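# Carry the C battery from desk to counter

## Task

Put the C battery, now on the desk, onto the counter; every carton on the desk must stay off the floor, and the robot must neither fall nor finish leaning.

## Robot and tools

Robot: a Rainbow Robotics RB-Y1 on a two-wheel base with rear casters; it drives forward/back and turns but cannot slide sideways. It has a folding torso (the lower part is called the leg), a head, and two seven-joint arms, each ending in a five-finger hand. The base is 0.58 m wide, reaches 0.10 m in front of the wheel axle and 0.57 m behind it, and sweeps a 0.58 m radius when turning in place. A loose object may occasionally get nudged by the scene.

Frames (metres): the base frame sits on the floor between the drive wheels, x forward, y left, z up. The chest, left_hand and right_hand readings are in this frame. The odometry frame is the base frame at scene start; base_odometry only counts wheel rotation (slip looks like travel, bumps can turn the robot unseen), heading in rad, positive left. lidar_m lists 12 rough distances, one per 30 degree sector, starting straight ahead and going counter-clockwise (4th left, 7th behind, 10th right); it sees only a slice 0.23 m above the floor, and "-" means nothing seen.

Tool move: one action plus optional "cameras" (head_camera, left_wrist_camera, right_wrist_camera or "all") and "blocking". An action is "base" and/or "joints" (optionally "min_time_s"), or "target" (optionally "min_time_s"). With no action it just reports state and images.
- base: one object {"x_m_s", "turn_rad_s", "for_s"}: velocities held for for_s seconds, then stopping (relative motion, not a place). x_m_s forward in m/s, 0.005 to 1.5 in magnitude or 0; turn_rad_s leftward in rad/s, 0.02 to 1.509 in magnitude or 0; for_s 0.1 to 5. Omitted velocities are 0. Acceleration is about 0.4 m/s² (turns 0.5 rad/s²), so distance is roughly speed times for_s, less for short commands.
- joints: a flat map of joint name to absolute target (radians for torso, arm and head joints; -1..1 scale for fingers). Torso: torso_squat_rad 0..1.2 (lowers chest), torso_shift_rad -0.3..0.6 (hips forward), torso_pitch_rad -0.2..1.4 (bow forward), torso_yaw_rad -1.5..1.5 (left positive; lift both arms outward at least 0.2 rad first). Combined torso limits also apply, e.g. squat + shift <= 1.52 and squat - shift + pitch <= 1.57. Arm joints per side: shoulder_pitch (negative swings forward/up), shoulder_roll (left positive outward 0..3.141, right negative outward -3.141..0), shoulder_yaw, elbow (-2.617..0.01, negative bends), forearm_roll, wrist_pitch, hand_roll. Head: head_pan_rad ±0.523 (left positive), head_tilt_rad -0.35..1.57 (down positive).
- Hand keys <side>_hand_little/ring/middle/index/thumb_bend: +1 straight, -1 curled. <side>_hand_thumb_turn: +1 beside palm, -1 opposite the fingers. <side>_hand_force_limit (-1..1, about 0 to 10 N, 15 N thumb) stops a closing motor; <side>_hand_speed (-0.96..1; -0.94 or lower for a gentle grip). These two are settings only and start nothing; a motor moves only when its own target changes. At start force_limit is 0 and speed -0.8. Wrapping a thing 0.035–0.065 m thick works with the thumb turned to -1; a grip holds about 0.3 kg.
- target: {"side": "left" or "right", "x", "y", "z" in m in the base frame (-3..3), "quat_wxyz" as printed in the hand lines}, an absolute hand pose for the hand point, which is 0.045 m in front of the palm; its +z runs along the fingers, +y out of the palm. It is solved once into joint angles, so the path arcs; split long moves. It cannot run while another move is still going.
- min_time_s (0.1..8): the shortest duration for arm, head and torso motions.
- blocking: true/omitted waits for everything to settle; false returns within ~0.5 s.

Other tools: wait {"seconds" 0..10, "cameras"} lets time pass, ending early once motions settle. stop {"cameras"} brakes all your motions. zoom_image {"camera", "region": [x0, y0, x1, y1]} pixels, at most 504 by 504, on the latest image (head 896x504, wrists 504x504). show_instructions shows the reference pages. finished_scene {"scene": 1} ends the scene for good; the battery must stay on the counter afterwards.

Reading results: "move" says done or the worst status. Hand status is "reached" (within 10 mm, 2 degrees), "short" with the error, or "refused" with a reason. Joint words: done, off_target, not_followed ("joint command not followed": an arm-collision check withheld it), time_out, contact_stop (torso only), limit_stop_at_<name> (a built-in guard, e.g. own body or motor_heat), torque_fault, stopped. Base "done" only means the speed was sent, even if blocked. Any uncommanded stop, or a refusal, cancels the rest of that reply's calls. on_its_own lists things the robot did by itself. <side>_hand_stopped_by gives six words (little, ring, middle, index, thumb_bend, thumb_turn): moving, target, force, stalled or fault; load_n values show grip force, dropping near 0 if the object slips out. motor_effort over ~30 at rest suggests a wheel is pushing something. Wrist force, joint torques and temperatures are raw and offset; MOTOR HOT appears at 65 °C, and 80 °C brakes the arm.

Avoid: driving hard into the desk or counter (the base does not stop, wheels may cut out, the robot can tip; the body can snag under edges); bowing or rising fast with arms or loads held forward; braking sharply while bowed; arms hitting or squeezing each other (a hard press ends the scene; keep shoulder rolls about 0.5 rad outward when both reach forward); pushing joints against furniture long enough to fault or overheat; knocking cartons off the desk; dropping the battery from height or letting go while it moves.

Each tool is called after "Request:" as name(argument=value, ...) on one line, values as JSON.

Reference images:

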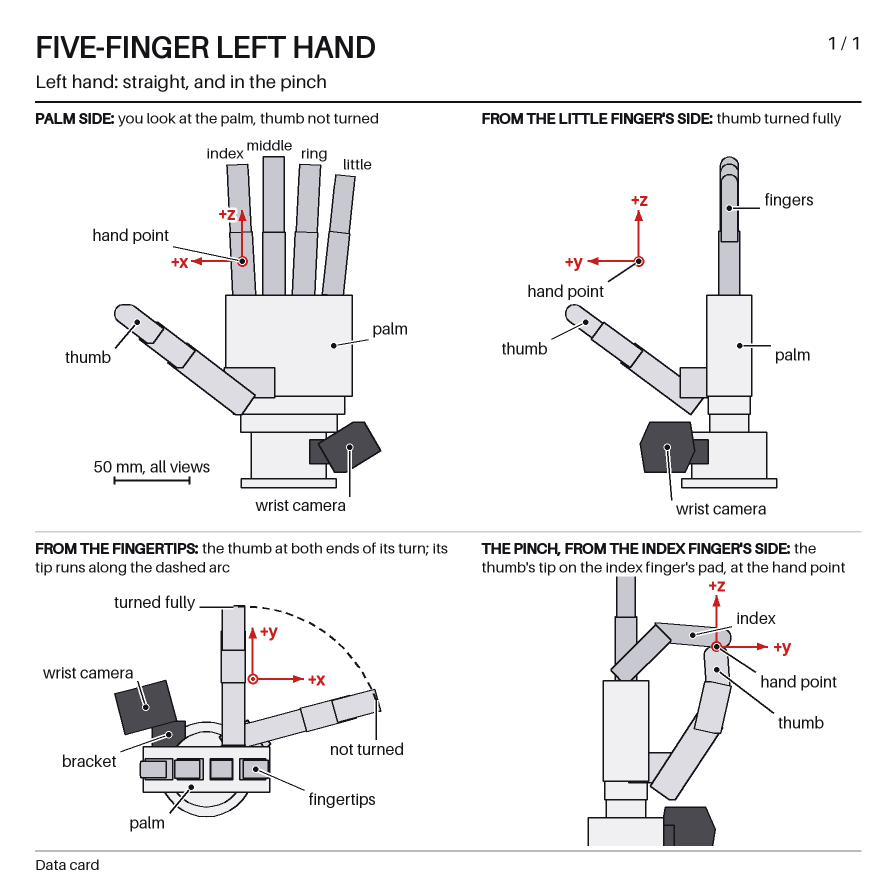

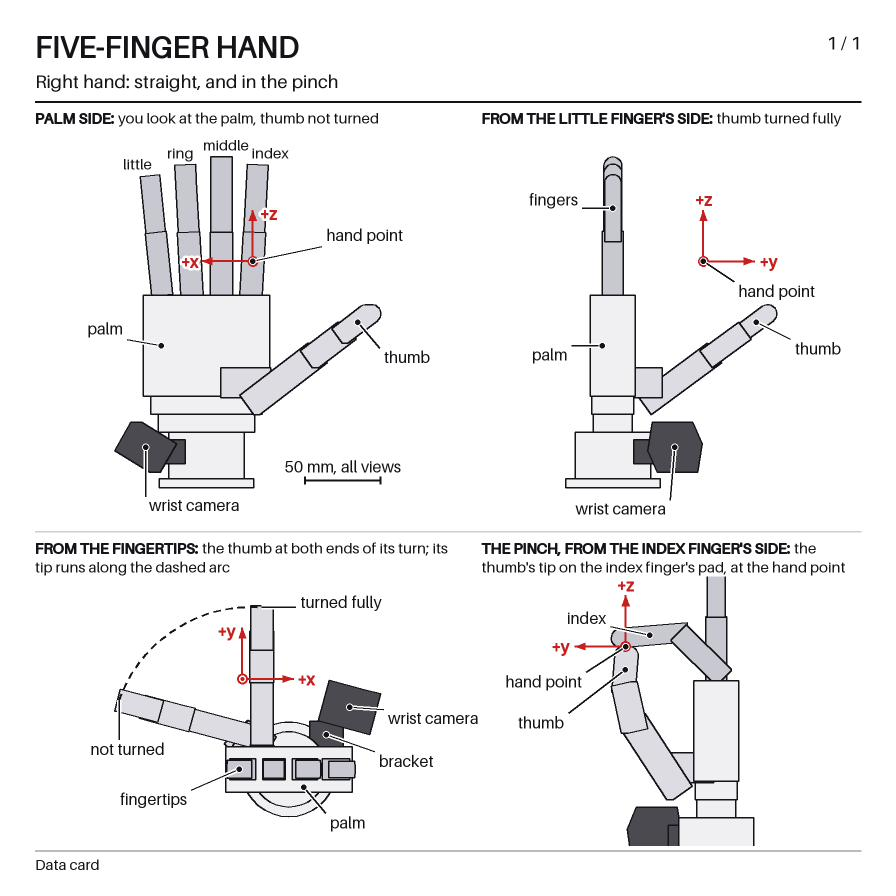

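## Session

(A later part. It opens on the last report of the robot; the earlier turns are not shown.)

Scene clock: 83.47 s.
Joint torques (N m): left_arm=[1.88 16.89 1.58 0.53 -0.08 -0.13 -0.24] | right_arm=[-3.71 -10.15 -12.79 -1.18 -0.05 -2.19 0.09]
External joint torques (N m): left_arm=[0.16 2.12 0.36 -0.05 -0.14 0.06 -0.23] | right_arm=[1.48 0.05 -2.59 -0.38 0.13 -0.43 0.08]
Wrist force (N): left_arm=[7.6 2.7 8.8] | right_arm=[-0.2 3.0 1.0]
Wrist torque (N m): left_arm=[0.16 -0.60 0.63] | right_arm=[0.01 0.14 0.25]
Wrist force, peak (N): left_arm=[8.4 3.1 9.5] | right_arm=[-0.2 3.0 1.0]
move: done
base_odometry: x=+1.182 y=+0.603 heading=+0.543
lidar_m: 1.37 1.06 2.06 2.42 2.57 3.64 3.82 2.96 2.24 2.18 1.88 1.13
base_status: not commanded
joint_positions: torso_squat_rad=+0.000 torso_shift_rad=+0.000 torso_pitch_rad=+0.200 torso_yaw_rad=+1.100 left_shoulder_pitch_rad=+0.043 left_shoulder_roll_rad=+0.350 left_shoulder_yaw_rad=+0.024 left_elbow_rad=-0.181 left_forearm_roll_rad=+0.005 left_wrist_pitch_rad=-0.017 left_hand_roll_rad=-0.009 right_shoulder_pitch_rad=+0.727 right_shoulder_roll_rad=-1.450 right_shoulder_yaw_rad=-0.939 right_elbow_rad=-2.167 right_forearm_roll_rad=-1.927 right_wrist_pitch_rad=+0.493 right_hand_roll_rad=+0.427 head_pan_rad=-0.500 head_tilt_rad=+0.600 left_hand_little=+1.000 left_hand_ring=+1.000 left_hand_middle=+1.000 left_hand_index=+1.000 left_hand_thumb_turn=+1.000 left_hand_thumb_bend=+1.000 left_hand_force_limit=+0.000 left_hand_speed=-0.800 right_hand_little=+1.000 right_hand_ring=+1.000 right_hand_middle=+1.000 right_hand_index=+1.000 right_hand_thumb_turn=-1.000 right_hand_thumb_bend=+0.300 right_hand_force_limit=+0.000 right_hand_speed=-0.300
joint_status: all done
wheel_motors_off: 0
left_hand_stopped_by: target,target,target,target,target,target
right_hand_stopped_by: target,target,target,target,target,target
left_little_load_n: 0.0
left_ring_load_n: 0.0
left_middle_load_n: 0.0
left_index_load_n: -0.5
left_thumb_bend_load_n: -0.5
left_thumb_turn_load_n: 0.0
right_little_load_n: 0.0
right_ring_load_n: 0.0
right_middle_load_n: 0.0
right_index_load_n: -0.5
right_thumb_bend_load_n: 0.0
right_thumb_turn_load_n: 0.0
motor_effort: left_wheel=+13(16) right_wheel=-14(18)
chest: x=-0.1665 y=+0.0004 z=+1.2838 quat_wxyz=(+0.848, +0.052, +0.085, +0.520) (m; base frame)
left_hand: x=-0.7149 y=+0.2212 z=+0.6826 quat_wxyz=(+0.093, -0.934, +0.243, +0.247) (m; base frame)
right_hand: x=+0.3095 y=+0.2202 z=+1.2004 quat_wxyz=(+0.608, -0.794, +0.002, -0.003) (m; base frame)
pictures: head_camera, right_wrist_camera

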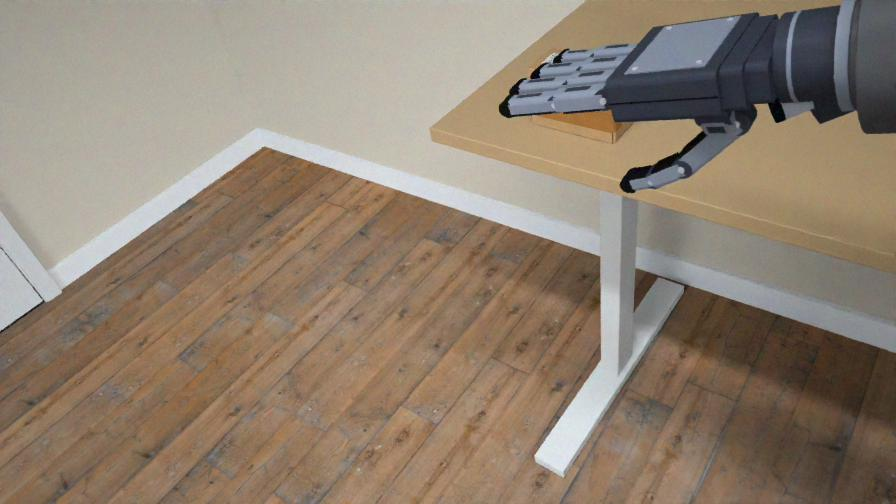

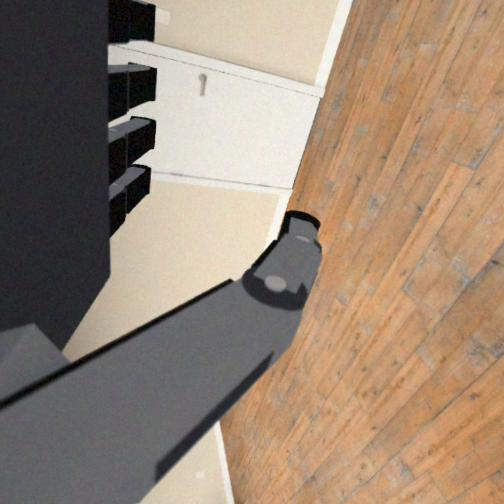

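Request:
move(base={"x_m_s": 0.2, "for_s": 2.27}, joints={"head_pan_rad": -0.4, "head_tilt_rad": 0.75, "right_hand_thumb_bend": 0.1}, cameras=["head_camera", "right_wrist_camera"])

Scene clock: 87.43 s.
Joint torques (N m): left_arm=[1.66 16.22 1.44 0.51 -0.04 -0.19 -0.16] | right_arm=[-4.17 -10.43 -12.11 -1.05 -0.02 -2.13 0.14]
External joint torques (N m): left_arm=[-0.06 1.44 0.21 -0.07 -0.1 -0.01 -0.15] | right_arm=[1.02 -0.24 -1.91 -0.25 0.16 -0.37 0.13]
Wrist force (N): left_arm=[8.2 2.9 8.6] | right_arm=[-0.4 3.0 0.6]
Wrist torque (N m): left_arm=[0.25 -0.73 0.64] | right_arm=[0.06 0.25 0.29]
Wrist force, peak (N): left_arm=[8.7 3.9 9.6] | right_arm=[0.1 3.3 0.5]
move: done
base_odometry: x=+1.571 y=+0.837 heading=+0.544
lidar_m: 0.92 0.69 1.41 2.40 2.53 3.61 4.28 2.99 2.26 2.20 0.83 0.95
base_status: done (sent for 2.27 of 2.27 s)
joint_positions: torso_squat_rad=+0.000 torso_shift_rad=+0.000 torso_pitch_rad=+0.200 torso_yaw_rad=+1.100 left_shoulder_pitch_rad=+0.043 left_shoulder_roll_rad=+0.350 left_shoulder_yaw_rad=+0.024 left_elbow_rad=-0.181 left_forearm_roll_rad=+0.005 left_wrist_pitch_rad=-0.017 left_hand_roll_rad=-0.009 right_shoulder_pitch_rad=+0.727 right_shoulder_roll_rad=-1.450 right_shoulder_yaw_rad=-0.939 right_elbow_rad=-2.167 right_forearm_roll_rad=-1.927 right_wrist_pitch_rad=+0.493 right_hand_roll_rad=+0.427 head_pan_rad=-0.400 head_tilt_rad=+0.750 left_hand_little=+1.000 left_hand_ring=+1.000 left_hand_middle=+1.000 left_hand_index=+1.000 left_hand_thumb_turn=+1.000 left_hand_thumb_bend=+1.000 left_hand_force_limit=+0.000 left_hand_speed=-0.800 right_hand_little=+1.000 right_hand_ring=+1.000 right_hand_middle=+1.000 right_hand_index=+1.000 right_hand_thumb_turn=-1.000 right_hand_thumb_bend=+0.100 right_hand_force_limit=+0.000 right_hand_speed=-0.300
joint_status: all done
wheel_motors_off: 0
left_hand_stopped_by: target,target,target,target,target,target
right_hand_stopped_by: target,target,target,target,target,target
left_little_load_n: 0.0
left_ring_load_n: 0.0
left_middle_load_n: 0.0
left_index_load_n: 0.0
left_thumb_bend_load_n: 0.0
left_thumb_turn_load_n: 0.0
right_little_load_n: 0.0
right_ring_load_n: 0.0
right_middle_load_n: 0.0
right_index_load_n: 0.0
right_thumb_bend_load_n: 0.5
right_thumb_turn_load_n: 0.0
motor_effort: left_wheel=+12(33) right_wheel=-12(28)
chest: x=-0.1664 y=+0.0004 z=+1.2837 quat_wxyz=(+0.848, +0.052, +0.085, +0.520) (m; base frame)
left_hand: x=-0.7149 y=+0.2213 z=+0.6828 quat_wxyz=(+0.093, -0.934, +0.243, +0.247) (m; base frame)
right_hand: x=+0.3096 y=+0.2202 z=+1.2003 quat_wxyz=(+0.608, -0.794, +0.002, -0.003) (m; base frame)
pictures: head_camera, right_wrist_camera

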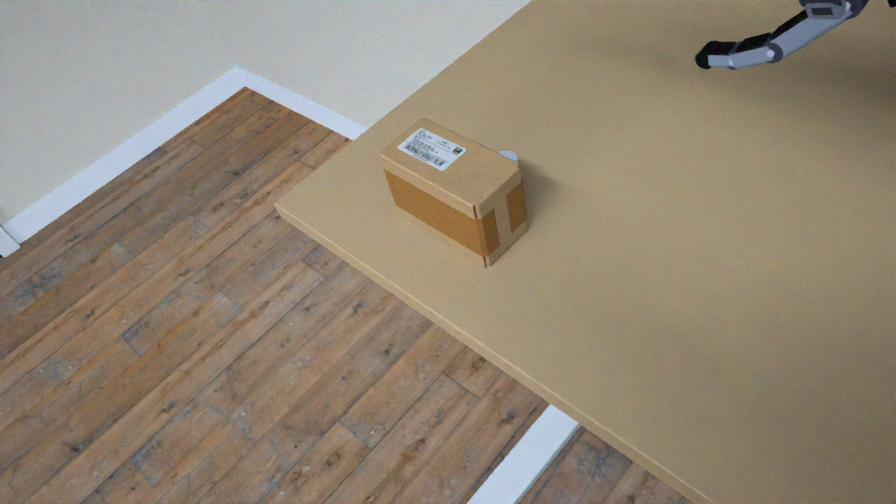

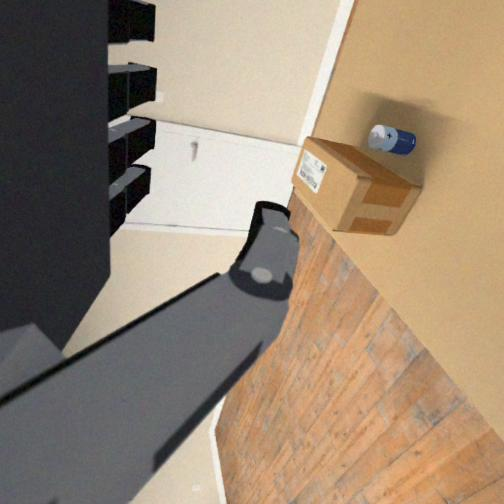

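Request:
zoom_image(camera="right_wrist_camera", region=[280, 90, 460, 270])

Request:
zoom_image(camera="head_camera", region=[360, 90, 600, 290])

Scaled by 2.800.

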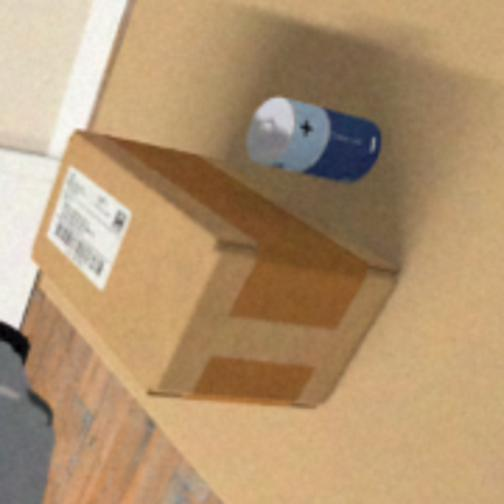

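Scaled by 2.100.

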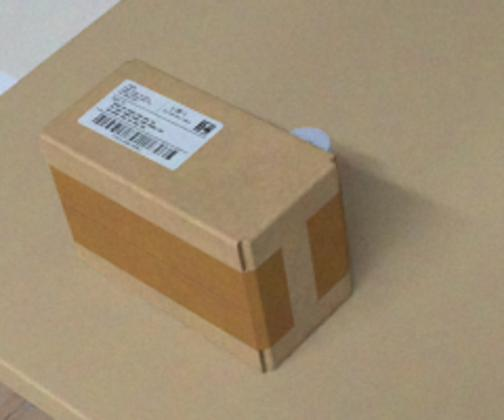

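Request:
move(target={"side": "right", "x": 0.25, "y": 0.20, "z": 1.34, "quat_wxyz": [0.6088, -0.7934, 0, 0]}, min_time_s=1)

Request:
move(joints={"torso_pitch_rad": 0.5, "head_pan_rad": -0.5, "head_tilt_rad": 0.6}, min_time_s=1.5, cameras=["head_camera", "right_wrist_camera"])

Scene clock: 89.10 s.
Joint torques (N m): left_arm=[2.46 16.04 2.03 0.56 -0.05 -0.06 -0.36] | right_arm=[-5.16 -10.34 -9.33 1.8 0.59 -2.53 0.37]
External joint torques (N m): left_arm=[0.74 1.26 0.8 -0.02 -0.11 0.13 -0.35] | right_arm=[-0.73 -0.19 -1.32 -0.74 0.31 -0.6 0.36]
Wrist force (N): left_arm=[7.6 4.1 9.6] | right_arm=[0.4 2.1 0.1]
Wrist torque (N m): left_arm=[0.40 -0.58 0.55] | right_arm=[-0.09 0.10 0.08]
Wrist force, peak (N): left_arm=[8.6 3.5 9.4] | right_arm=[0.8 3.3 0.3]
move: done
base_odometry: x=+1.571 y=+0.837 heading=+0.544
lidar_m: 0.92 0.68 1.41 2.40 2.53 3.62 4.27 2.99 2.26 2.20 0.82 0.94
base_status: not commanded
joint_positions: torso_squat_rad=+0.000 torso_shift_rad=+0.000 torso_pitch_rad=+0.200 torso_yaw_rad=+1.100 left_shoulder_pitch_rad=+0.043 left_shoulder_roll_rad=+0.350 left_shoulder_yaw_rad=+0.024 left_elbow_rad=-0.181 left_forearm_roll_rad=+0.005 left_wrist_pitch_rad=-0.017 left_hand_roll_rad=-0.009 right_shoulder_pitch_rad=+0.667 right_shoulder_roll_rad=-1.554 right_shoulder_yaw_rad=-1.450 right_elbow_rad=-2.255 right_forearm_roll_rad=-1.881 right_wrist_pitch_rad=+0.857 right_hand_roll_rad=-0.085 head_pan_rad=-0.400 head_tilt_rad=+0.750 left_hand_little=+1.000 left_hand_ring=+1.000 left_hand_middle=+1.000 left_hand_index=+1.000 left_hand_thumb_turn=+1.000 left_hand_thumb_bend=+1.000 left_hand_force_limit=+0.000 left_hand_speed=-0.800 right_hand_little=+1.000 right_hand_ring=+1.000 right_hand_middle=+1.000 right_hand_index=+1.000 right_hand_thumb_turn=-1.000 right_hand_thumb_bend=+0.100 right_hand_force_limit=+0.000 right_hand_speed=-0.300
joint_status: all done
wheel_motors_off: 0
left_hand_stopped_by: target,target,target,target,target,target
right_hand_stopped_by: target,target,target,target,target,target
left_little_load_n: 0.0
left_ring_load_n: 0.0
left_middle_load_n: 0.0
left_index_load_n: 0.0
left_thumb_bend_load_n: 0.0
left_thumb_turn_load_n: 0.0
right_little_load_n: 0.0
right_ring_load_n: 0.0
right_middle_load_n: 0.0
right_index_load_n: 0.0
right_thumb_bend_load_n: 0.0
right_thumb_turn_load_n: 0.0
motor_effort: left_wheel=+10(14) right_wheel=-10(15)
chest: x=-0.1664 y=+0.0004 z=+1.2837 quat_wxyz=(+0.848, +0.052, +0.085, +0.520) (m; base frame)
left_hand: x=-0.7149 y=+0.2213 z=+0.6827 quat_wxyz=(+0.093, -0.934, +0.243, +0.247) (m; base frame)
right_hand: x=+0.2502 y=+0.2000 z=+1.3400 quat_wxyz=(+0.609, -0.793, +0.000, +0.001) (m; base frame)
right_hand_status: reached (checked arc, planned for 1.0 s): 0 mm and 0.1 deg off.
pictures: none

Scene clock: 90.93 s.
Joint torques (N m): left_arm=[6.3 22.5 2.16 2.04 0.22 0.12 -0.24] | right_arm=[-5.46 -10.21 -9.81 -0.69 0.17 -2.4 0.29]
External joint torques (N m): left_arm=[0.67 1.93 0.44 0.07 0.15 -0.02 -0.22] | right_arm=[-0.84 -0.28 -1.37 -0.52 0.34 -0.51 0.29]
Wrist force (N): left_arm=[8.8 2.4 7.9] | right_arm=[2.5 2.5 0.5]
Wrist torque (N m): left_arm=[0.27 -0.71 0.64] | right_arm=[0.00 -0.09 0.23]
Wrist force, peak (N): left_arm=[9.0 2.8 9.7] | right_arm=[2.2 3.2 0.0]
move: done
base_odometry: x=+1.571 y=+0.837 heading=+0.544
lidar_m: 0.92 0.69 1.41 2.40 2.53 3.61 4.28 2.99 2.25 2.20 0.82 0.95
base_status: not commanded
joint_positions: torso_squat_rad=+0.000 torso_shift_rad=+0.000 torso_pitch_rad=+0.500 torso_yaw_rad=+1.100 left_shoulder_pitch_rad=+0.043 left_shoulder_roll_rad=+0.350 left_shoulder_yaw_rad=+0.024 left_elbow_rad=-0.181 left_forearm_roll_rad=+0.005 left_wrist_pitch_rad=-0.017 left_hand_roll_rad=-0.009 right_shoulder_pitch_rad=+0.667 right_shoulder_roll_rad=-1.554 right_shoulder_yaw_rad=-1.450 right_elbow_rad=-2.255 right_forearm_roll_rad=-1.881 right_wrist_pitch_rad=+0.857 right_hand_roll_rad=-0.085 head_pan_rad=-0.500 head_tilt_rad=+0.600 left_hand_little=+1.000 left_hand_ring=+1.000 left_hand_middle=+1.000 left_hand_index=+1.000 left_hand_thumb_turn=+1.000 left_hand_thumb_bend=+1.000 left_hand_force_limit=+0.000 left_hand_speed=-0.800 right_hand_little=+1.000 right_hand_ring=+1.000 right_hand_middle=+1.000 right_hand_index=+1.000 right_hand_thumb_turn=-1.000 right_hand_thumb_bend=+0.100 right_hand_force_limit=+0.000 right_hand_speed=-0.300
joint_status: all done
wheel_motors_off: 0
left_hand_stopped_by: target,target,target,target,target,target
right_hand_stopped_by: target,target,target,target,target,target
left_little_load_n: 0.0
left_ring_load_n: 0.0
left_middle_load_n: 0.0
left_index_load_n: 0.0
left_thumb_bend_load_n: 0.0
left_thumb_turn_load_n: 0.0
right_little_load_n: 0.0
right_ring_load_n: 0.0
right_middle_load_n: 0.0
right_index_load_n: 0.0
right_thumb_bend_load_n: 0.0
right_thumb_turn_load_n: 0.0
motor_effort: left_wheel=+11(13) right_wheel=-12(15)
chest: x=-0.0795 y=+0.0004 z=+1.2520 quat_wxyz=(+0.826, +0.129, +0.211, +0.506) (m; base frame)
left_hand: x=-0.7811 y=+0.2214 z=+0.8400 quat_wxyz=(+0.055, -0.886, +0.254, +0.384) (m; base frame)
right_hand: x=+0.3352 y=+0.1999 z=+1.1826 quat_wxyz=(+0.603, -0.784, +0.091, +0.119) (m; base frame)
pictures: head_camera, right_wrist_camera

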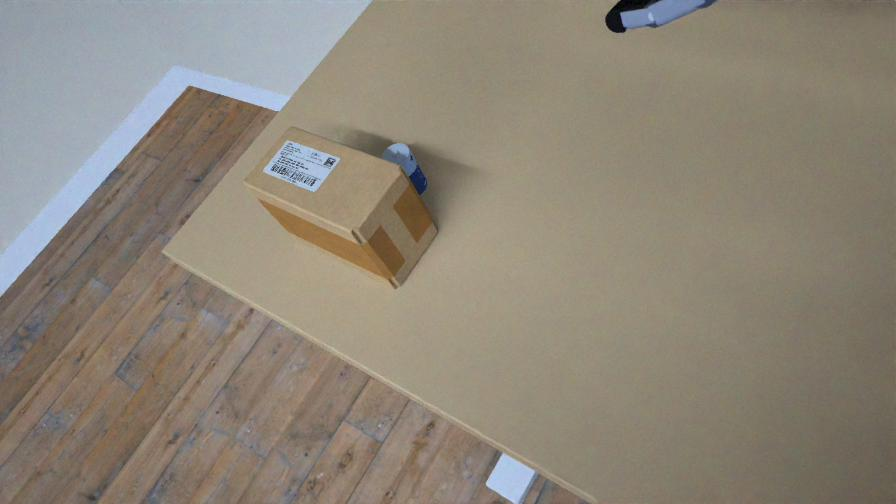

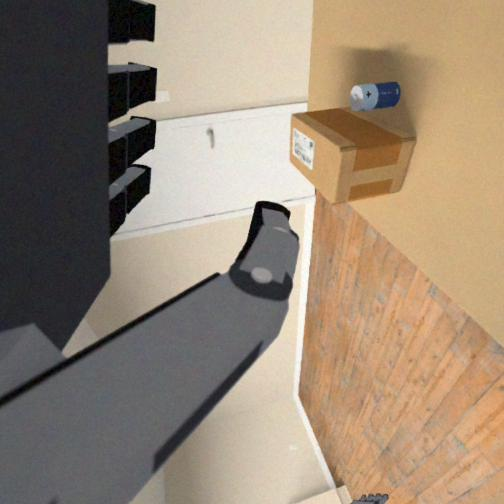

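Request:
move(target={"side": "right", "x": 0.33, "y": 0.28, "z": 1.12, "quat_wxyz": [0.6065, -0.7904, -0.0691, 0.0531]}, min_time_s=1.5, cameras=["head_camera", "right_wrist_camera"])

Request:
zoom_image(camera="head_camera", region=[360, 0, 760, 260])

Scene clock: 93.57 s.
Joint torques (N m): left_arm=[5.97 22.48 2.35 1.98 0.14 0.18 -0.14] | right_arm=[-7.8 -9.68 -10.29 0.22 0.32 -2.47 0.16]
External joint torques (N m): left_arm=[0.33 1.92 0.62 0.01 0.07 0.03 -0.13] | right_arm=[1.2 -1.03 -0.07 0.84 0.39 -0.61 0.15]
Wrist force (N): left_arm=[8.5 2.7 7.5] | right_arm=[0.5 2.6 0.4]
Wrist torque (N m): left_arm=[0.31 -0.66 0.64] | right_arm=[-0.02 0.08 0.34]
Wrist force, peak (N): left_arm=[9.3 2.7 8.7] | right_arm=[2.7 2.6 -0.2]
move: done
base_odometry: x=+1.571 y=+0.837 heading=+0.544
lidar_m: 0.92 0.68 1.41 2.40 2.53 3.61 4.27 3.00 2.26 2.20 0.82 0.95
base_status: not commanded
joint_positions: torso_squat_rad=+0.000 torso_shift_rad=+0.000 torso_pitch_rad=+0.500 torso_yaw_rad=+1.100 left_shoulder_pitch_rad=+0.043 left_shoulder_roll_rad=+0.350 left_shoulder_yaw_rad=+0.024 left_elbow_rad=-0.181 left_forearm_roll_rad=+0.005 left_wrist_pitch_rad=-0.017 left_hand_roll_rad=-0.009 right_shoulder_pitch_rad=+0.768 right_shoulder_roll_rad=-1.812 right_shoulder_yaw_rad=-1.184 right_elbow_rad=-2.159 right_forearm_roll_rad=-1.808 right_wrist_pitch_rad=+0.521 right_hand_roll_rad=+0.272 head_pan_rad=-0.500 head_tilt_rad=+0.600 left_hand_little=+1.000 left_hand_ring=+1.000 left_hand_middle=+1.000 left_hand_index=+1.000 left_hand_thumb_turn=+1.000 left_hand_thumb_bend=+1.000 left_hand_force_limit=+0.000 left_hand_speed=-0.800 right_hand_little=+1.000 right_hand_ring=+1.000 right_hand_middle=+1.000 right_hand_index=+1.000 right_hand_thumb_turn=-1.000 right_hand_thumb_bend=+0.100 right_hand_force_limit=+0.000 right_hand_speed=-0.300
joint_status: all done
wheel_motors_off: 0
left_hand_stopped_by: target,target,target,target,target,target
right_hand_stopped_by: target,target,target,target,target,target
left_little_load_n: 0.0
left_ring_load_n: 0.0
left_middle_load_n: 0.0
left_index_load_n: 0.0
left_thumb_bend_load_n: 0.0
left_thumb_turn_load_n: 0.0
right_little_load_n: 0.0
right_ring_load_n: 0.0
right_middle_load_n: 0.0
right_index_load_n: 0.0
right_thumb_bend_load_n: 0.0
right_thumb_turn_load_n: 0.0
motor_effort: left_wheel=+12(13) right_wheel=-11(15)
chest: x=-0.0795 y=+0.0004 z=+1.2520 quat_wxyz=(+0.826, +0.129, +0.211, +0.506) (m; base frame)
left_hand: x=-0.7811 y=+0.2214 z=+0.8400 quat_wxyz=(+0.055, -0.886, +0.254, +0.384) (m; base frame)
right_hand: x=+0.3300 y=+0.2800 z=+1.1202 quat_wxyz=(+0.607, -0.790, -0.069, +0.053) (m; base frame)
right_hand_status: reached (checked arc, planned for 1.5 s): 0 mm and 0.1 deg off.
pictures: head_camera, right_wrist_camera

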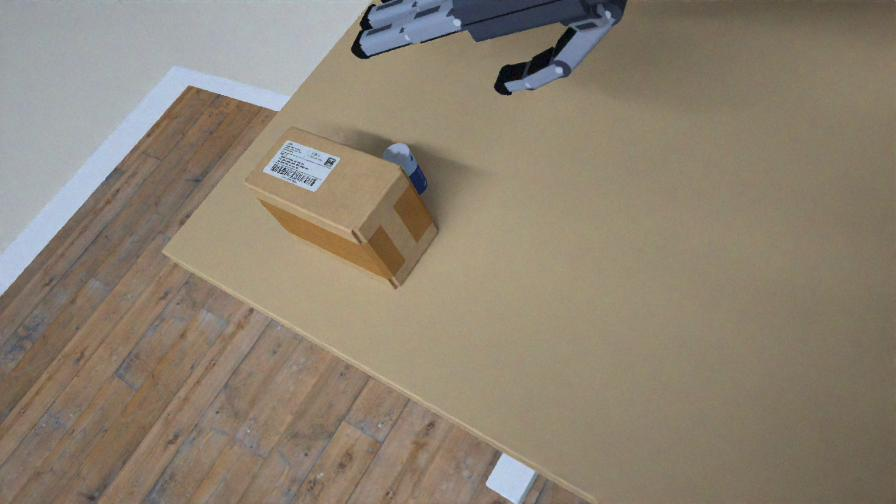

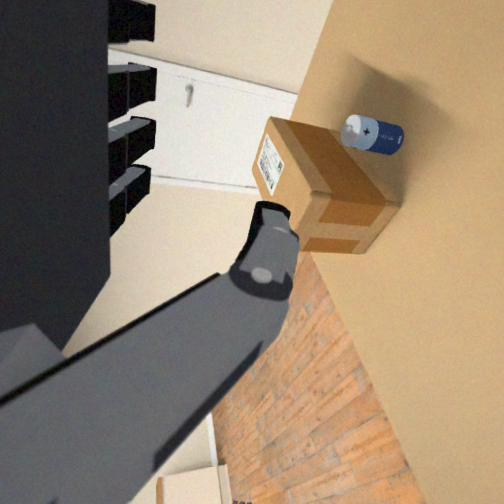

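Scaled by 1.260.

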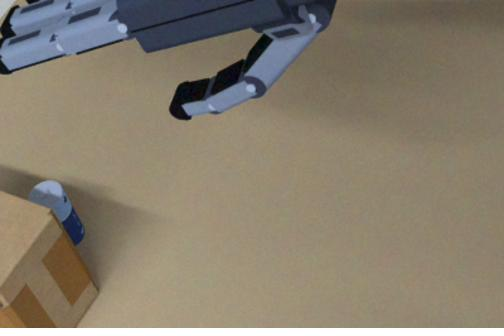

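Request:
move(target={"side": "right", "x": 0.335, "y": 0.375, "z": 1.10, "quat_wxyz": [0.6065, -0.7904, -0.0691, 0.0531]}, min_time_s=1.5, cameras=["head_camera", "right_wrist_camera"])

Request:
zoom_image(camera="head_camera", region=[200, 0, 600, 260])

Request:
zoom_image(camera="right_wrist_camera", region=[200, 50, 450, 300])

Scene clock: 95.93 s.
Joint torques (N m): left_arm=[5.92 22.73 1.68 1.75 -0.03 -0.02 -0.18] | right_arm=[-13.35 -8 -11.61 0.82 0.54 -2.46 -0.15]
External joint torques (N m): left_arm=[0.28 2.17 -0.05 -0.23 -0.1 -0.16 -0.16] | right_arm=[1.37 -0.81 -0.16 0.65 0.44 -0.57 -0.16]
Wrist force (N): left_arm=[9.3 2.3 8.4] | right_arm=[0.4 2.1 0.4]
Wrist torque (N m): left_arm=[0.26 -0.79 0.69] | right_arm=[-0.08 0.14 0.13]
Wrist force, peak (N): left_arm=[9.8 2.7 8.3] | right_arm=[0.9 3.1 0.8]
move: done
base_odometry: x=+1.571 y=+0.837 heading=+0.544
lidar_m: 0.92 0.68 1.40 2.40 2.53 3.62 4.27 2.99 2.26 2.19 0.83 0.94
base_status: not commanded
joint_positions: torso_squat_rad=+0.000 torso_shift_rad=+0.000 torso_pitch_rad=+0.500 torso_yaw_rad=+1.100 left_shoulder_pitch_rad=+0.043 left_shoulder_roll_rad=+0.350 left_shoulder_yaw_rad=+0.024 left_elbow_rad=-0.181 left_forearm_roll_rad=+0.005 left_wrist_pitch_rad=-0.017 left_hand_roll_rad=-0.009 right_shoulder_pitch_rad=+0.877 right_shoulder_roll_rad=-2.183 right_shoulder_yaw_rad=-1.079 right_elbow_rad=-1.900 right_forearm_roll_rad=-1.783 right_wrist_pitch_rad=+0.252 right_hand_roll_rad=+0.205 head_pan_rad=-0.500 head_tilt_rad=+0.600 left_hand_little=+1.000 left_hand_ring=+1.000 left_hand_middle=+1.000 left_hand_index=+1.000 left_hand_thumb_turn=+1.000 left_hand_thumb_bend=+1.000 left_hand_force_limit=+0.000 left_hand_speed=-0.800 right_hand_little=+1.000 right_hand_ring=+1.000 right_hand_middle=+1.000 right_hand_index=+1.000 right_hand_thumb_turn=-1.000 right_hand_thumb_bend=+0.100 right_hand_force_limit=+0.000 right_hand_speed=-0.300
joint_status: all done
wheel_motors_off: 0
left_hand_stopped_by: target,target,target,target,target,target
right_hand_stopped_by: target,target,target,target,target,target
left_little_load_n: 0.0
left_ring_load_n: 0.0
left_middle_load_n: 0.0
left_index_load_n: 0.0
left_thumb_bend_load_n: 0.0
left_thumb_turn_load_n: 0.0
right_little_load_n: 0.0
right_ring_load_n: 0.0
right_middle_load_n: 0.0
right_index_load_n: 0.0
right_thumb_bend_load_n: 0.0
right_thumb_turn_load_n: 0.0
motor_effort: left_wheel=+10(13) right_wheel=-14(16)
chest: x=-0.0795 y=+0.0004 z=+1.2520 quat_wxyz=(+0.826, +0.129, +0.211, +0.506) (m; base frame)
left_hand: x=-0.7811 y=+0.2214 z=+0.8400 quat_wxyz=(+0.055, -0.886, +0.254, +0.384) (m; base frame)
right_hand: x=+0.3348 y=+0.3743 z=+1.1004 quat_wxyz=(+0.607, -0.790, -0.068, +0.051) (m; base frame)
right_hand_status: reached (checked arc, planned for 1.5 s): 1 mm and 0.3 deg off.
pictures: head_camera, right_wrist_camera

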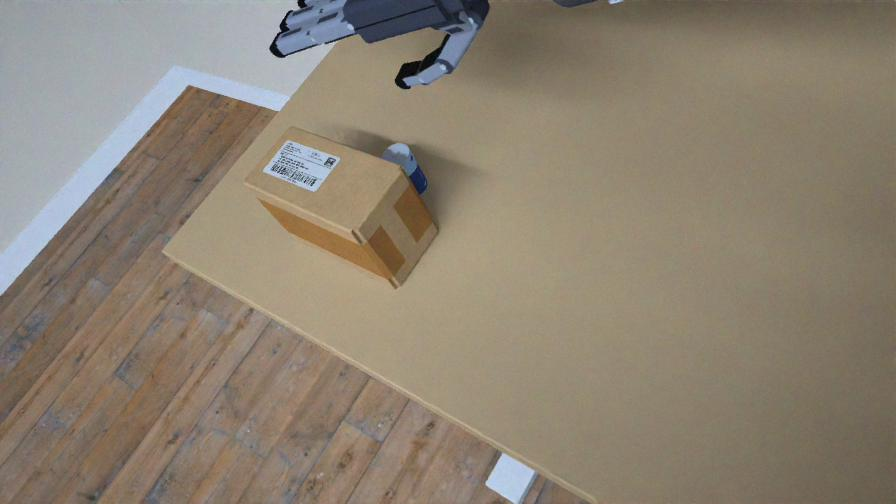

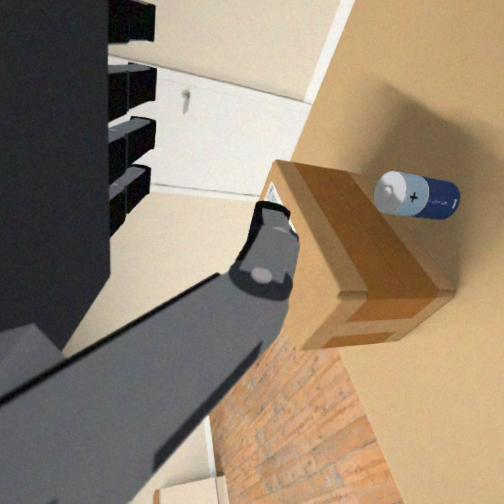

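Scaled by 1.260.

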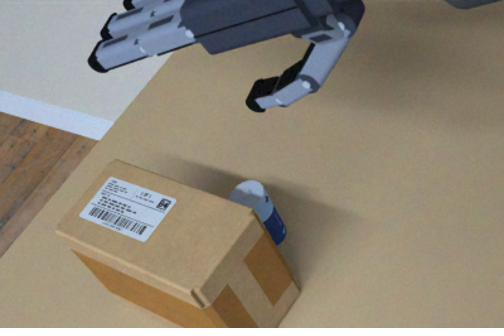

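Scaled by 2.016.

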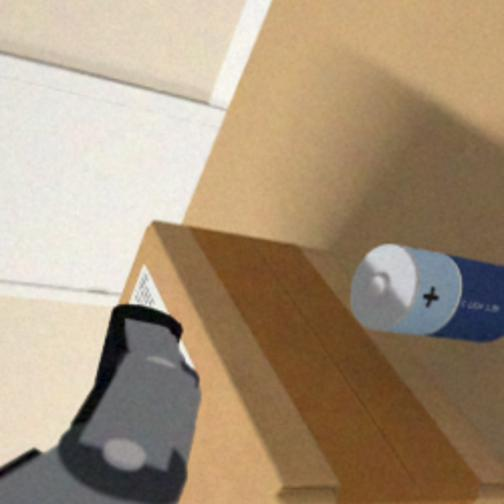

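Request:
move(target={"side": "right", "x": 0.333, "y": 0.378, "z": 1.05, "quat_wxyz": [0.6065, -0.7904, -0.0691, 0.0531]}, min_time_s=1.5, cameras=["head_camera", "right_wrist_camera"])

Request:
zoom_image(camera="head_camera", region=[240, 20, 540, 240])

Request:
zoom_image(camera="right_wrist_camera", region=[200, 100, 500, 400])

Scene clock: 98.20 s.
Joint torques (N m): left_arm=[6.04 22.89 2.35 2.03 -0.07 0.34 -0.16] | right_arm=[-13.75 -7.28 -11.53 0.6 0.03 -2.38 0.25]
External joint torques (N m): left_arm=[0.4 2.32 0.63 0.06 -0.14 0.2 -0.14] | right_arm=[1.29 -1.42 -0.15 0.93 -0.11 -0.52 0.24]
Wrist force (N): left_arm=[8.7 2.6 7.9] | right_arm=[0.6 2.9 1.0]
Wrist torque (N m): left_arm=[0.30 -0.75 0.64] | right_arm=[0.02 0.08 0.32]
Wrist force, peak (N): left_arm=[9.7 2.7 9.2] | right_arm=[0.0 3.1 1.1]
move: done
base_odometry: x=+1.571 y=+0.837 heading=+0.544
lidar_m: 0.92 0.68 1.41 2.40 2.53 3.61 4.27 2.99 2.26 2.20 0.83 0.94
base_status: not commanded
joint_positions: torso_squat_rad=+0.000 torso_shift_rad=+0.000 torso_pitch_rad=+0.500 torso_yaw_rad=+1.100 left_shoulder_pitch_rad=+0.043 left_shoulder_roll_rad=+0.350 left_shoulder_yaw_rad=+0.024 left_elbow_rad=-0.181 left_forearm_roll_rad=+0.005 left_wrist_pitch_rad=-0.017 left_hand_roll_rad=-0.009 right_shoulder_pitch_rad=+0.993 right_shoulder_roll_rad=-2.198 right_shoulder_yaw_rad=-1.034 right_elbow_rad=-1.884 right_forearm_roll_rad=-1.785 right_wrist_pitch_rad=+0.110 right_hand_roll_rad=+0.278 head_pan_rad=-0.500 head_tilt_rad=+0.600 left_hand_little=+1.000 left_hand_ring=+1.000 left_hand_middle=+1.000 left_hand_index=+1.000 left_hand_thumb_turn=+1.000 left_hand_thumb_bend=+1.000 left_hand_force_limit=+0.000 left_hand_speed=-0.800 right_hand_little=+1.000 right_hand_ring=+1.000 right_hand_middle=+1.000 right_hand_index=+1.000 right_hand_thumb_turn=-1.000 right_hand_thumb_bend=+0.100 right_hand_force_limit=+0.000 right_hand_speed=-0.300
joint_status: all done
wheel_motors_off: 0
left_hand_stopped_by: target,target,target,target,target,target
right_hand_stopped_by: target,target,target,target,target,target
left_little_load_n: -0.5
left_ring_load_n: 0.0
left_middle_load_n: 0.0
left_index_load_n: 0.0
left_thumb_bend_load_n: 0.0
left_thumb_turn_load_n: 0.0
right_little_load_n: 0.0
right_ring_load_n: 0.0
right_middle_load_n: 0.0
right_index_load_n: -0.5
right_thumb_bend_load_n: 0.0
right_thumb_turn_load_n: 0.5
motor_effort: left_wheel=+11(13) right_wheel=-14(16)
chest: x=-0.0795 y=+0.0004 z=+1.2520 quat_wxyz=(+0.826, +0.129, +0.211, +0.506) (m; base frame)
left_hand: x=-0.7811 y=+0.2214 z=+0.8400 quat_wxyz=(+0.055, -0.886, +0.254, +0.384) (m; base frame)
right_hand: x=+0.3330 y=+0.3777 z=+1.0503 quat_wxyz=(+0.606, -0.791, -0.067, +0.049) (m; base frame)
right_hand_status: reached (checked arc, planned for 1.5 s): 0 mm and 0.5 deg off.
pictures: head_camera, right_wrist_camera

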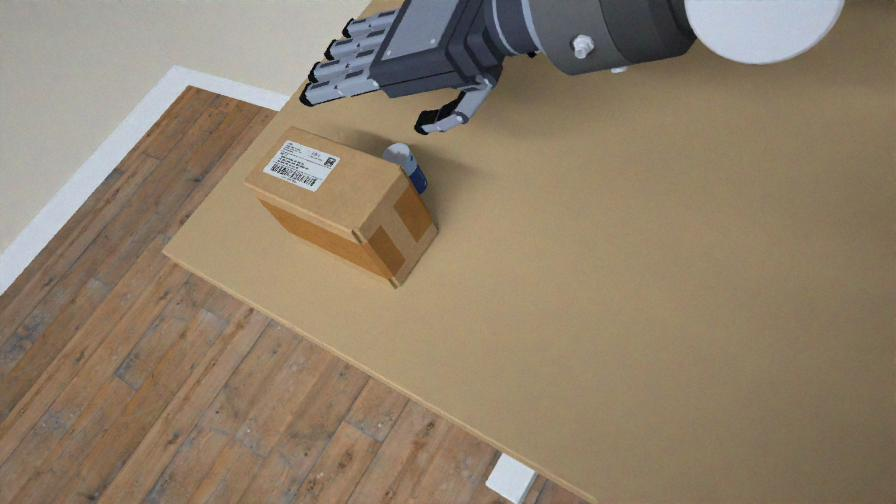

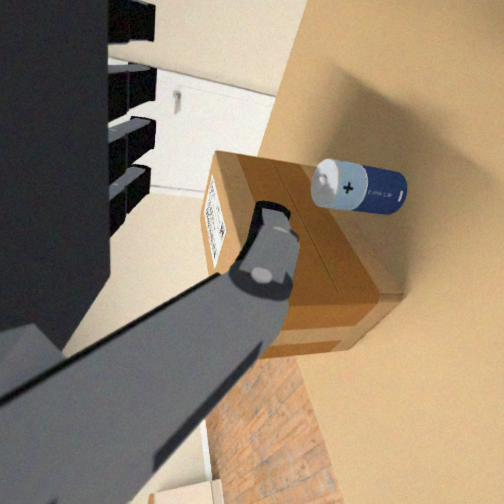

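Scaled by 1.680.

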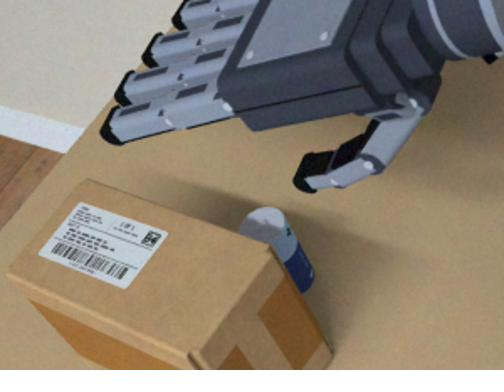

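Scaled by 1.680.

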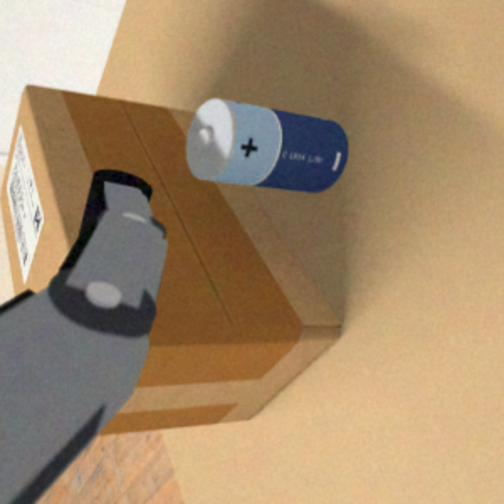

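Request:
move(target={"side": "right", "x": 0.327, "y": 0.380, "z": 1.012, "quat_wxyz": [0.6065, -0.7904, -0.0691, 0.0531]}, min_time_s=1.5, cameras=["head_camera", "right_wrist_camera"])

Request:
zoom_image(camera="head_camera", region=[260, 40, 500, 240])

Request:
zoom_image(camera="right_wrist_camera", region=[200, 100, 500, 400])

Scene clock: 100.57 s.
Joint torques (N m): left_arm=[5.92 22.53 2.23 2.01 0.06 0.19 -0.23] | right_arm=[-13.96 -5.86 -10.69 0.17 0.61 -2.56 0.36]
External joint torques (N m): left_arm=[0.28 1.96 0.51 0.04 0 0.04 -0.21] | right_arm=[1.37 -1.23 0.49 0.83 0.41 -0.72 0.35]
Wrist force (N): left_arm=[8.9 2.4 8.2] | right_arm=[0.3 2.8 0.7]
Wrist torque (N m): left_arm=[0.30 -0.75 0.68] | right_arm=[0.03 0.16 0.34]
Wrist force, peak (N): left_arm=[9.3 2.1 9.3] | right_arm=[0.3 3.2 0.9]
move: done
base_odometry: x=+1.571 y=+0.837 heading=+0.544
lidar_m: 0.92 0.69 1.41 2.41 2.54 3.61 4.27 2.99 2.27 2.20 0.82 0.95
base_status: not commanded
joint_positions: torso_squat_rad=+0.000 torso_shift_rad=+0.000 torso_pitch_rad=+0.500 torso_yaw_rad=+1.100 left_shoulder_pitch_rad=+0.043 left_shoulder_roll_rad=+0.350 left_shoulder_yaw_rad=+0.024 left_elbow_rad=-0.181 left_forearm_roll_rad=+0.005 left_wrist_pitch_rad=-0.017 left_hand_roll_rad=-0.009 right_shoulder_pitch_rad=+1.095 right_shoulder_roll_rad=-2.225 right_shoulder_yaw_rad=-1.011 right_elbow_rad=-1.867 right_forearm_roll_rad=-1.773 right_wrist_pitch_rad=-0.002 right_hand_roll_rad=+0.313 head_pan_rad=-0.500 head_tilt_rad=+0.600 left_hand_little=+1.000 left_hand_ring=+1.000 left_hand_middle=+1.000 left_hand_index=+1.000 left_hand_thumb_turn=+1.000 left_hand_thumb_bend=+1.000 left_hand_force_limit=+0.000 left_hand_speed=-0.800 right_hand_little=+1.000 right_hand_ring=+1.000 right_hand_middle=+1.000 right_hand_index=+1.000 right_hand_thumb_turn=-1.000 right_hand_thumb_bend=+0.100 right_hand_force_limit=+0.000 right_hand_speed=-0.300
joint_status: all done
wheel_motors_off: 0
left_hand_stopped_by: target,target,target,target,target,target
right_hand_stopped_by: target,target,target,target,target,target
left_little_load_n: 0.0
left_ring_load_n: 0.0
left_middle_load_n: 0.0
left_index_load_n: 0.0
left_thumb_bend_load_n: 0.0
left_thumb_turn_load_n: 0.0
right_little_load_n: 0.0
right_ring_load_n: 0.0
right_middle_load_n: 0.0
right_index_load_n: 0.0
right_thumb_bend_load_n: 0.0
right_thumb_turn_load_n: 0.0
motor_effort: left_wheel=+10(13) right_wheel=-11(14)
chest: x=-0.0795 y=+0.0004 z=+1.2520 quat_wxyz=(+0.826, +0.129, +0.211, +0.506) (m; base frame)
left_hand: x=-0.7811 y=+0.2214 z=+0.8400 quat_wxyz=(+0.055, -0.886, +0.254, +0.384) (m; base frame)
right_hand: x=+0.3268 y=+0.3799 z=+1.0123 quat_wxyz=(+0.606, -0.791, -0.067, +0.049) (m; base frame)
right_hand_status: reached (checked arc, planned for 1.5 s): 0 mm and 0.6 deg off.
pictures: head_camera, right_wrist_camera

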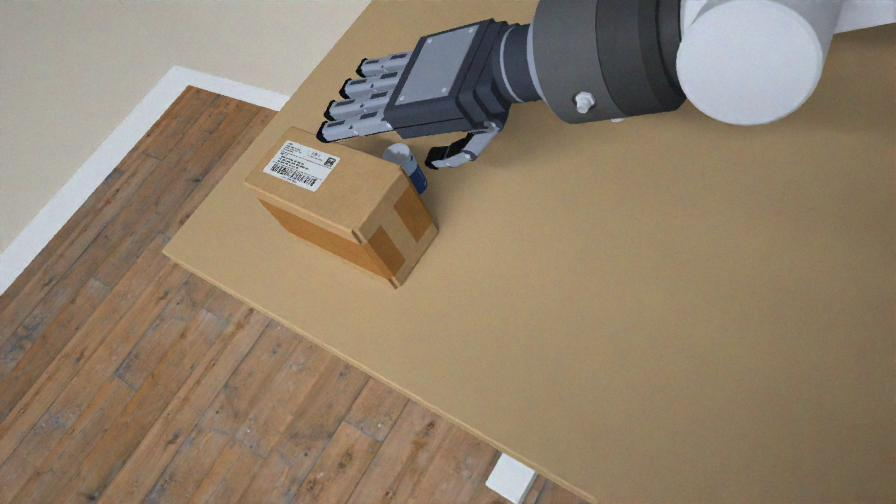

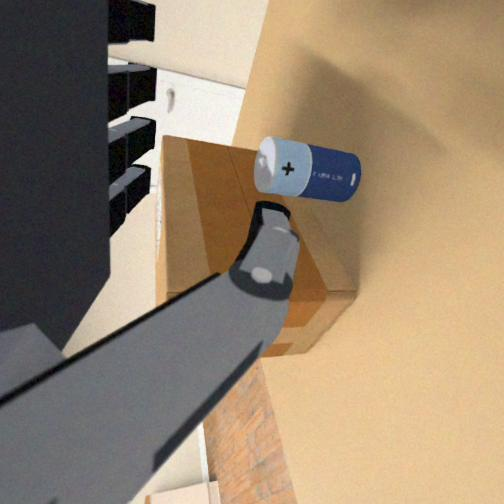

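Scaled by 2.100.

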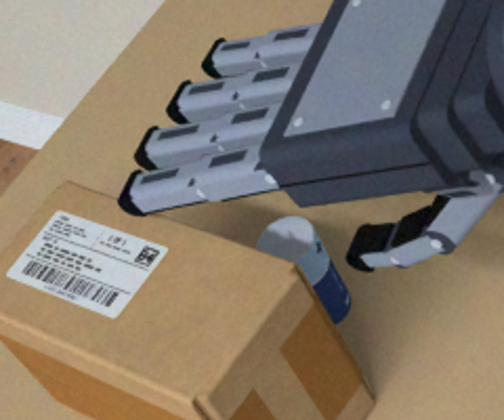

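Scaled by 1.680.

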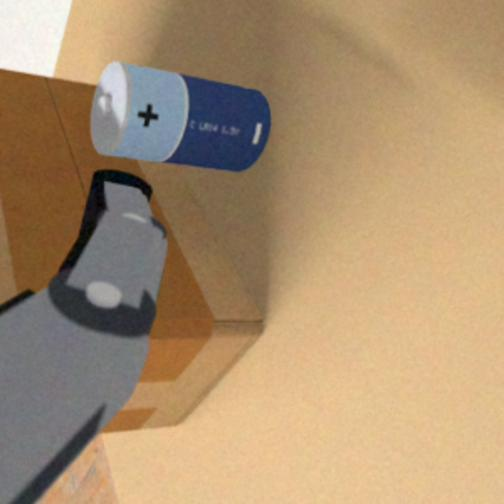

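Request:
move(target={"side": "right", "x": 0.331, "y": 0.378, "z": 0.988, "quat_wxyz": [0.6065, -0.7904, -0.0691, 0.0531]}, min_time_s=1.5, cameras=["head_camera", "right_wrist_camera"])

Request:
zoom_image(camera="head_camera", region=[300, 60, 500, 240])

Request:
zoom_image(camera="right_wrist_camera", region=[200, 100, 500, 400])

Scene clock: 103.03 s.
Joint torques (N m): left_arm=[6.35 22.17 1.86 1.8 -0.03 0.12 -0.26] | right_arm=[9.54 -5.07 10.84 2.8 1.91 11.86 1.49]
External joint torques (N m): left_arm=[0.76 1.61 0.14 -0.16 -0.1 -0.02 -0.24] | right_arm=[24.98 -1.3 21.91 3.65 1.73 13.79 1.48]
Wrist force (N): left_arm=[8.7 2.8 7.9] | right_arm=[0.5 -37.1 -17.5]
Wrist torque (N m): left_arm=[0.32 -0.73 0.64] | right_arm=[3.26 -0.08 0.31]
Wrist force, peak (N): left_arm=[9.4 2.7 8.8] | right_arm=[1.3 -39.2 -16.3]
move: done
base_odometry: x=+1.571 y=+0.837 heading=+0.544
lidar_m: 0.92 0.69 1.41 2.40 2.54 3.61 4.27 2.99 2.25 2.20 0.83 0.95
base_status: not commanded
joint_positions: torso_squat_rad=+0.000 torso_shift_rad=+0.000 torso_pitch_rad=+0.499 torso_yaw_rad=+1.100 left_shoulder_pitch_rad=+0.043 left_shoulder_roll_rad=+0.350 left_shoulder_yaw_rad=+0.024 left_elbow_rad=-0.181 left_forearm_roll_rad=+0.005 left_wrist_pitch_rad=-0.017 left_hand_roll_rad=-0.009 right_shoulder_pitch_rad=+1.171 right_shoulder_roll_rad=-2.230 right_shoulder_yaw_rad=-1.026 right_elbow_rad=-1.834 right_forearm_roll_rad=-1.423 right_wrist_pitch_rad=-0.070 right_hand_roll_rad=-0.001 head_pan_rad=-0.500 head_tilt_rad=+0.600 left_hand_little=+1.000 left_hand_ring=+1.000 left_hand_middle=+1.000 left_hand_index=+1.000 left_hand_thumb_turn=+1.000 left_hand_thumb_bend=+1.000 left_hand_force_limit=+0.000 left_hand_speed=-0.800 right_hand_little=+1.000 right_hand_ring=+1.000 right_hand_middle=+1.000 right_hand_index=+1.001 right_hand_thumb_turn=-1.000 right_hand_thumb_bend=+0.100 right_hand_force_limit=+0.000 right_hand_speed=-0.300
joint_status: all done
wheel_motors_off: 0
left_hand_stopped_by: target,target,target,target,target,target
right_hand_stopped_by: target,target,target,target,target,target
left_little_load_n: 0.0
left_ring_load_n: 0.0
left_middle_load_n: 0.0
left_index_load_n: 0.0
left_thumb_bend_load_n: 0.0
left_thumb_turn_load_n: 0.0
right_little_load_n: 0.0
right_ring_load_n: -0.5
right_middle_load_n: 0.0
right_index_load_n: 8.0
right_thumb_bend_load_n: 0.0
right_thumb_turn_load_n: 0.0
motor_effort: left_wheel=+9(14) right_wheel=-12(15)
chest: x=-0.0802 y=-0.0002 z=+1.2522 quat_wxyz=(+0.826, +0.130, +0.210, +0.506) (m; base frame)
left_hand: x=-0.7812 y=+0.2214 z=+0.8394 quat_wxyz=(+0.056, -0.886, +0.254, +0.383) (m; base frame)
right_hand: x=+0.3312 y=+0.3804 z=+0.9961 quat_wxyz=(+0.613, -0.786, -0.066, +0.044) (m; base frame)
right_hand_status: reached (checked arc, planned for 1.5 s): 8 mm and 1.4 deg off.
pictures: head_camera, right_wrist_camera

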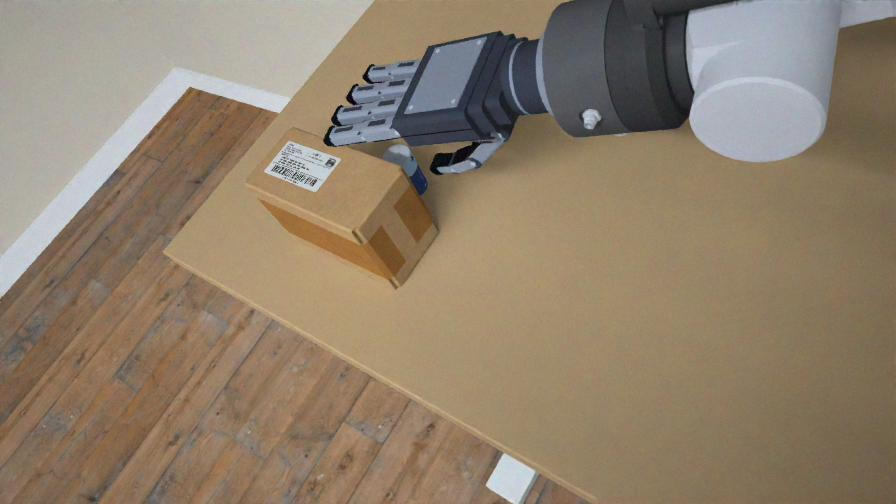

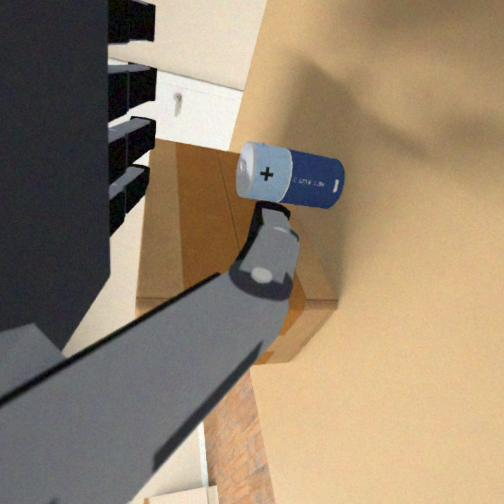

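Scaled by 2.520.

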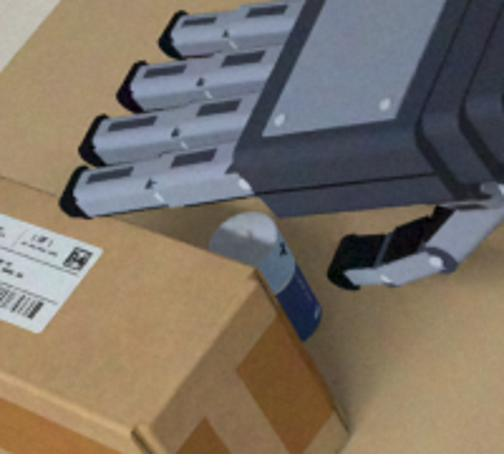

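Scaled by 1.680.

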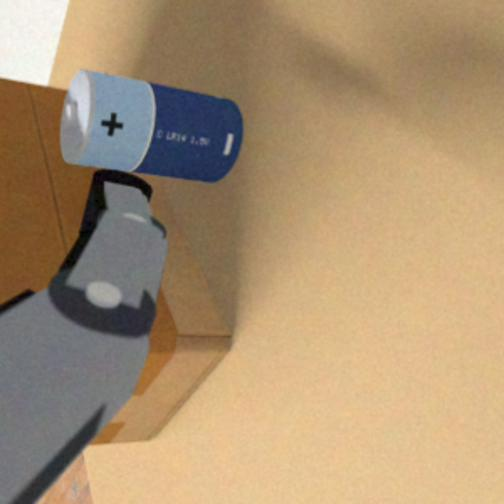

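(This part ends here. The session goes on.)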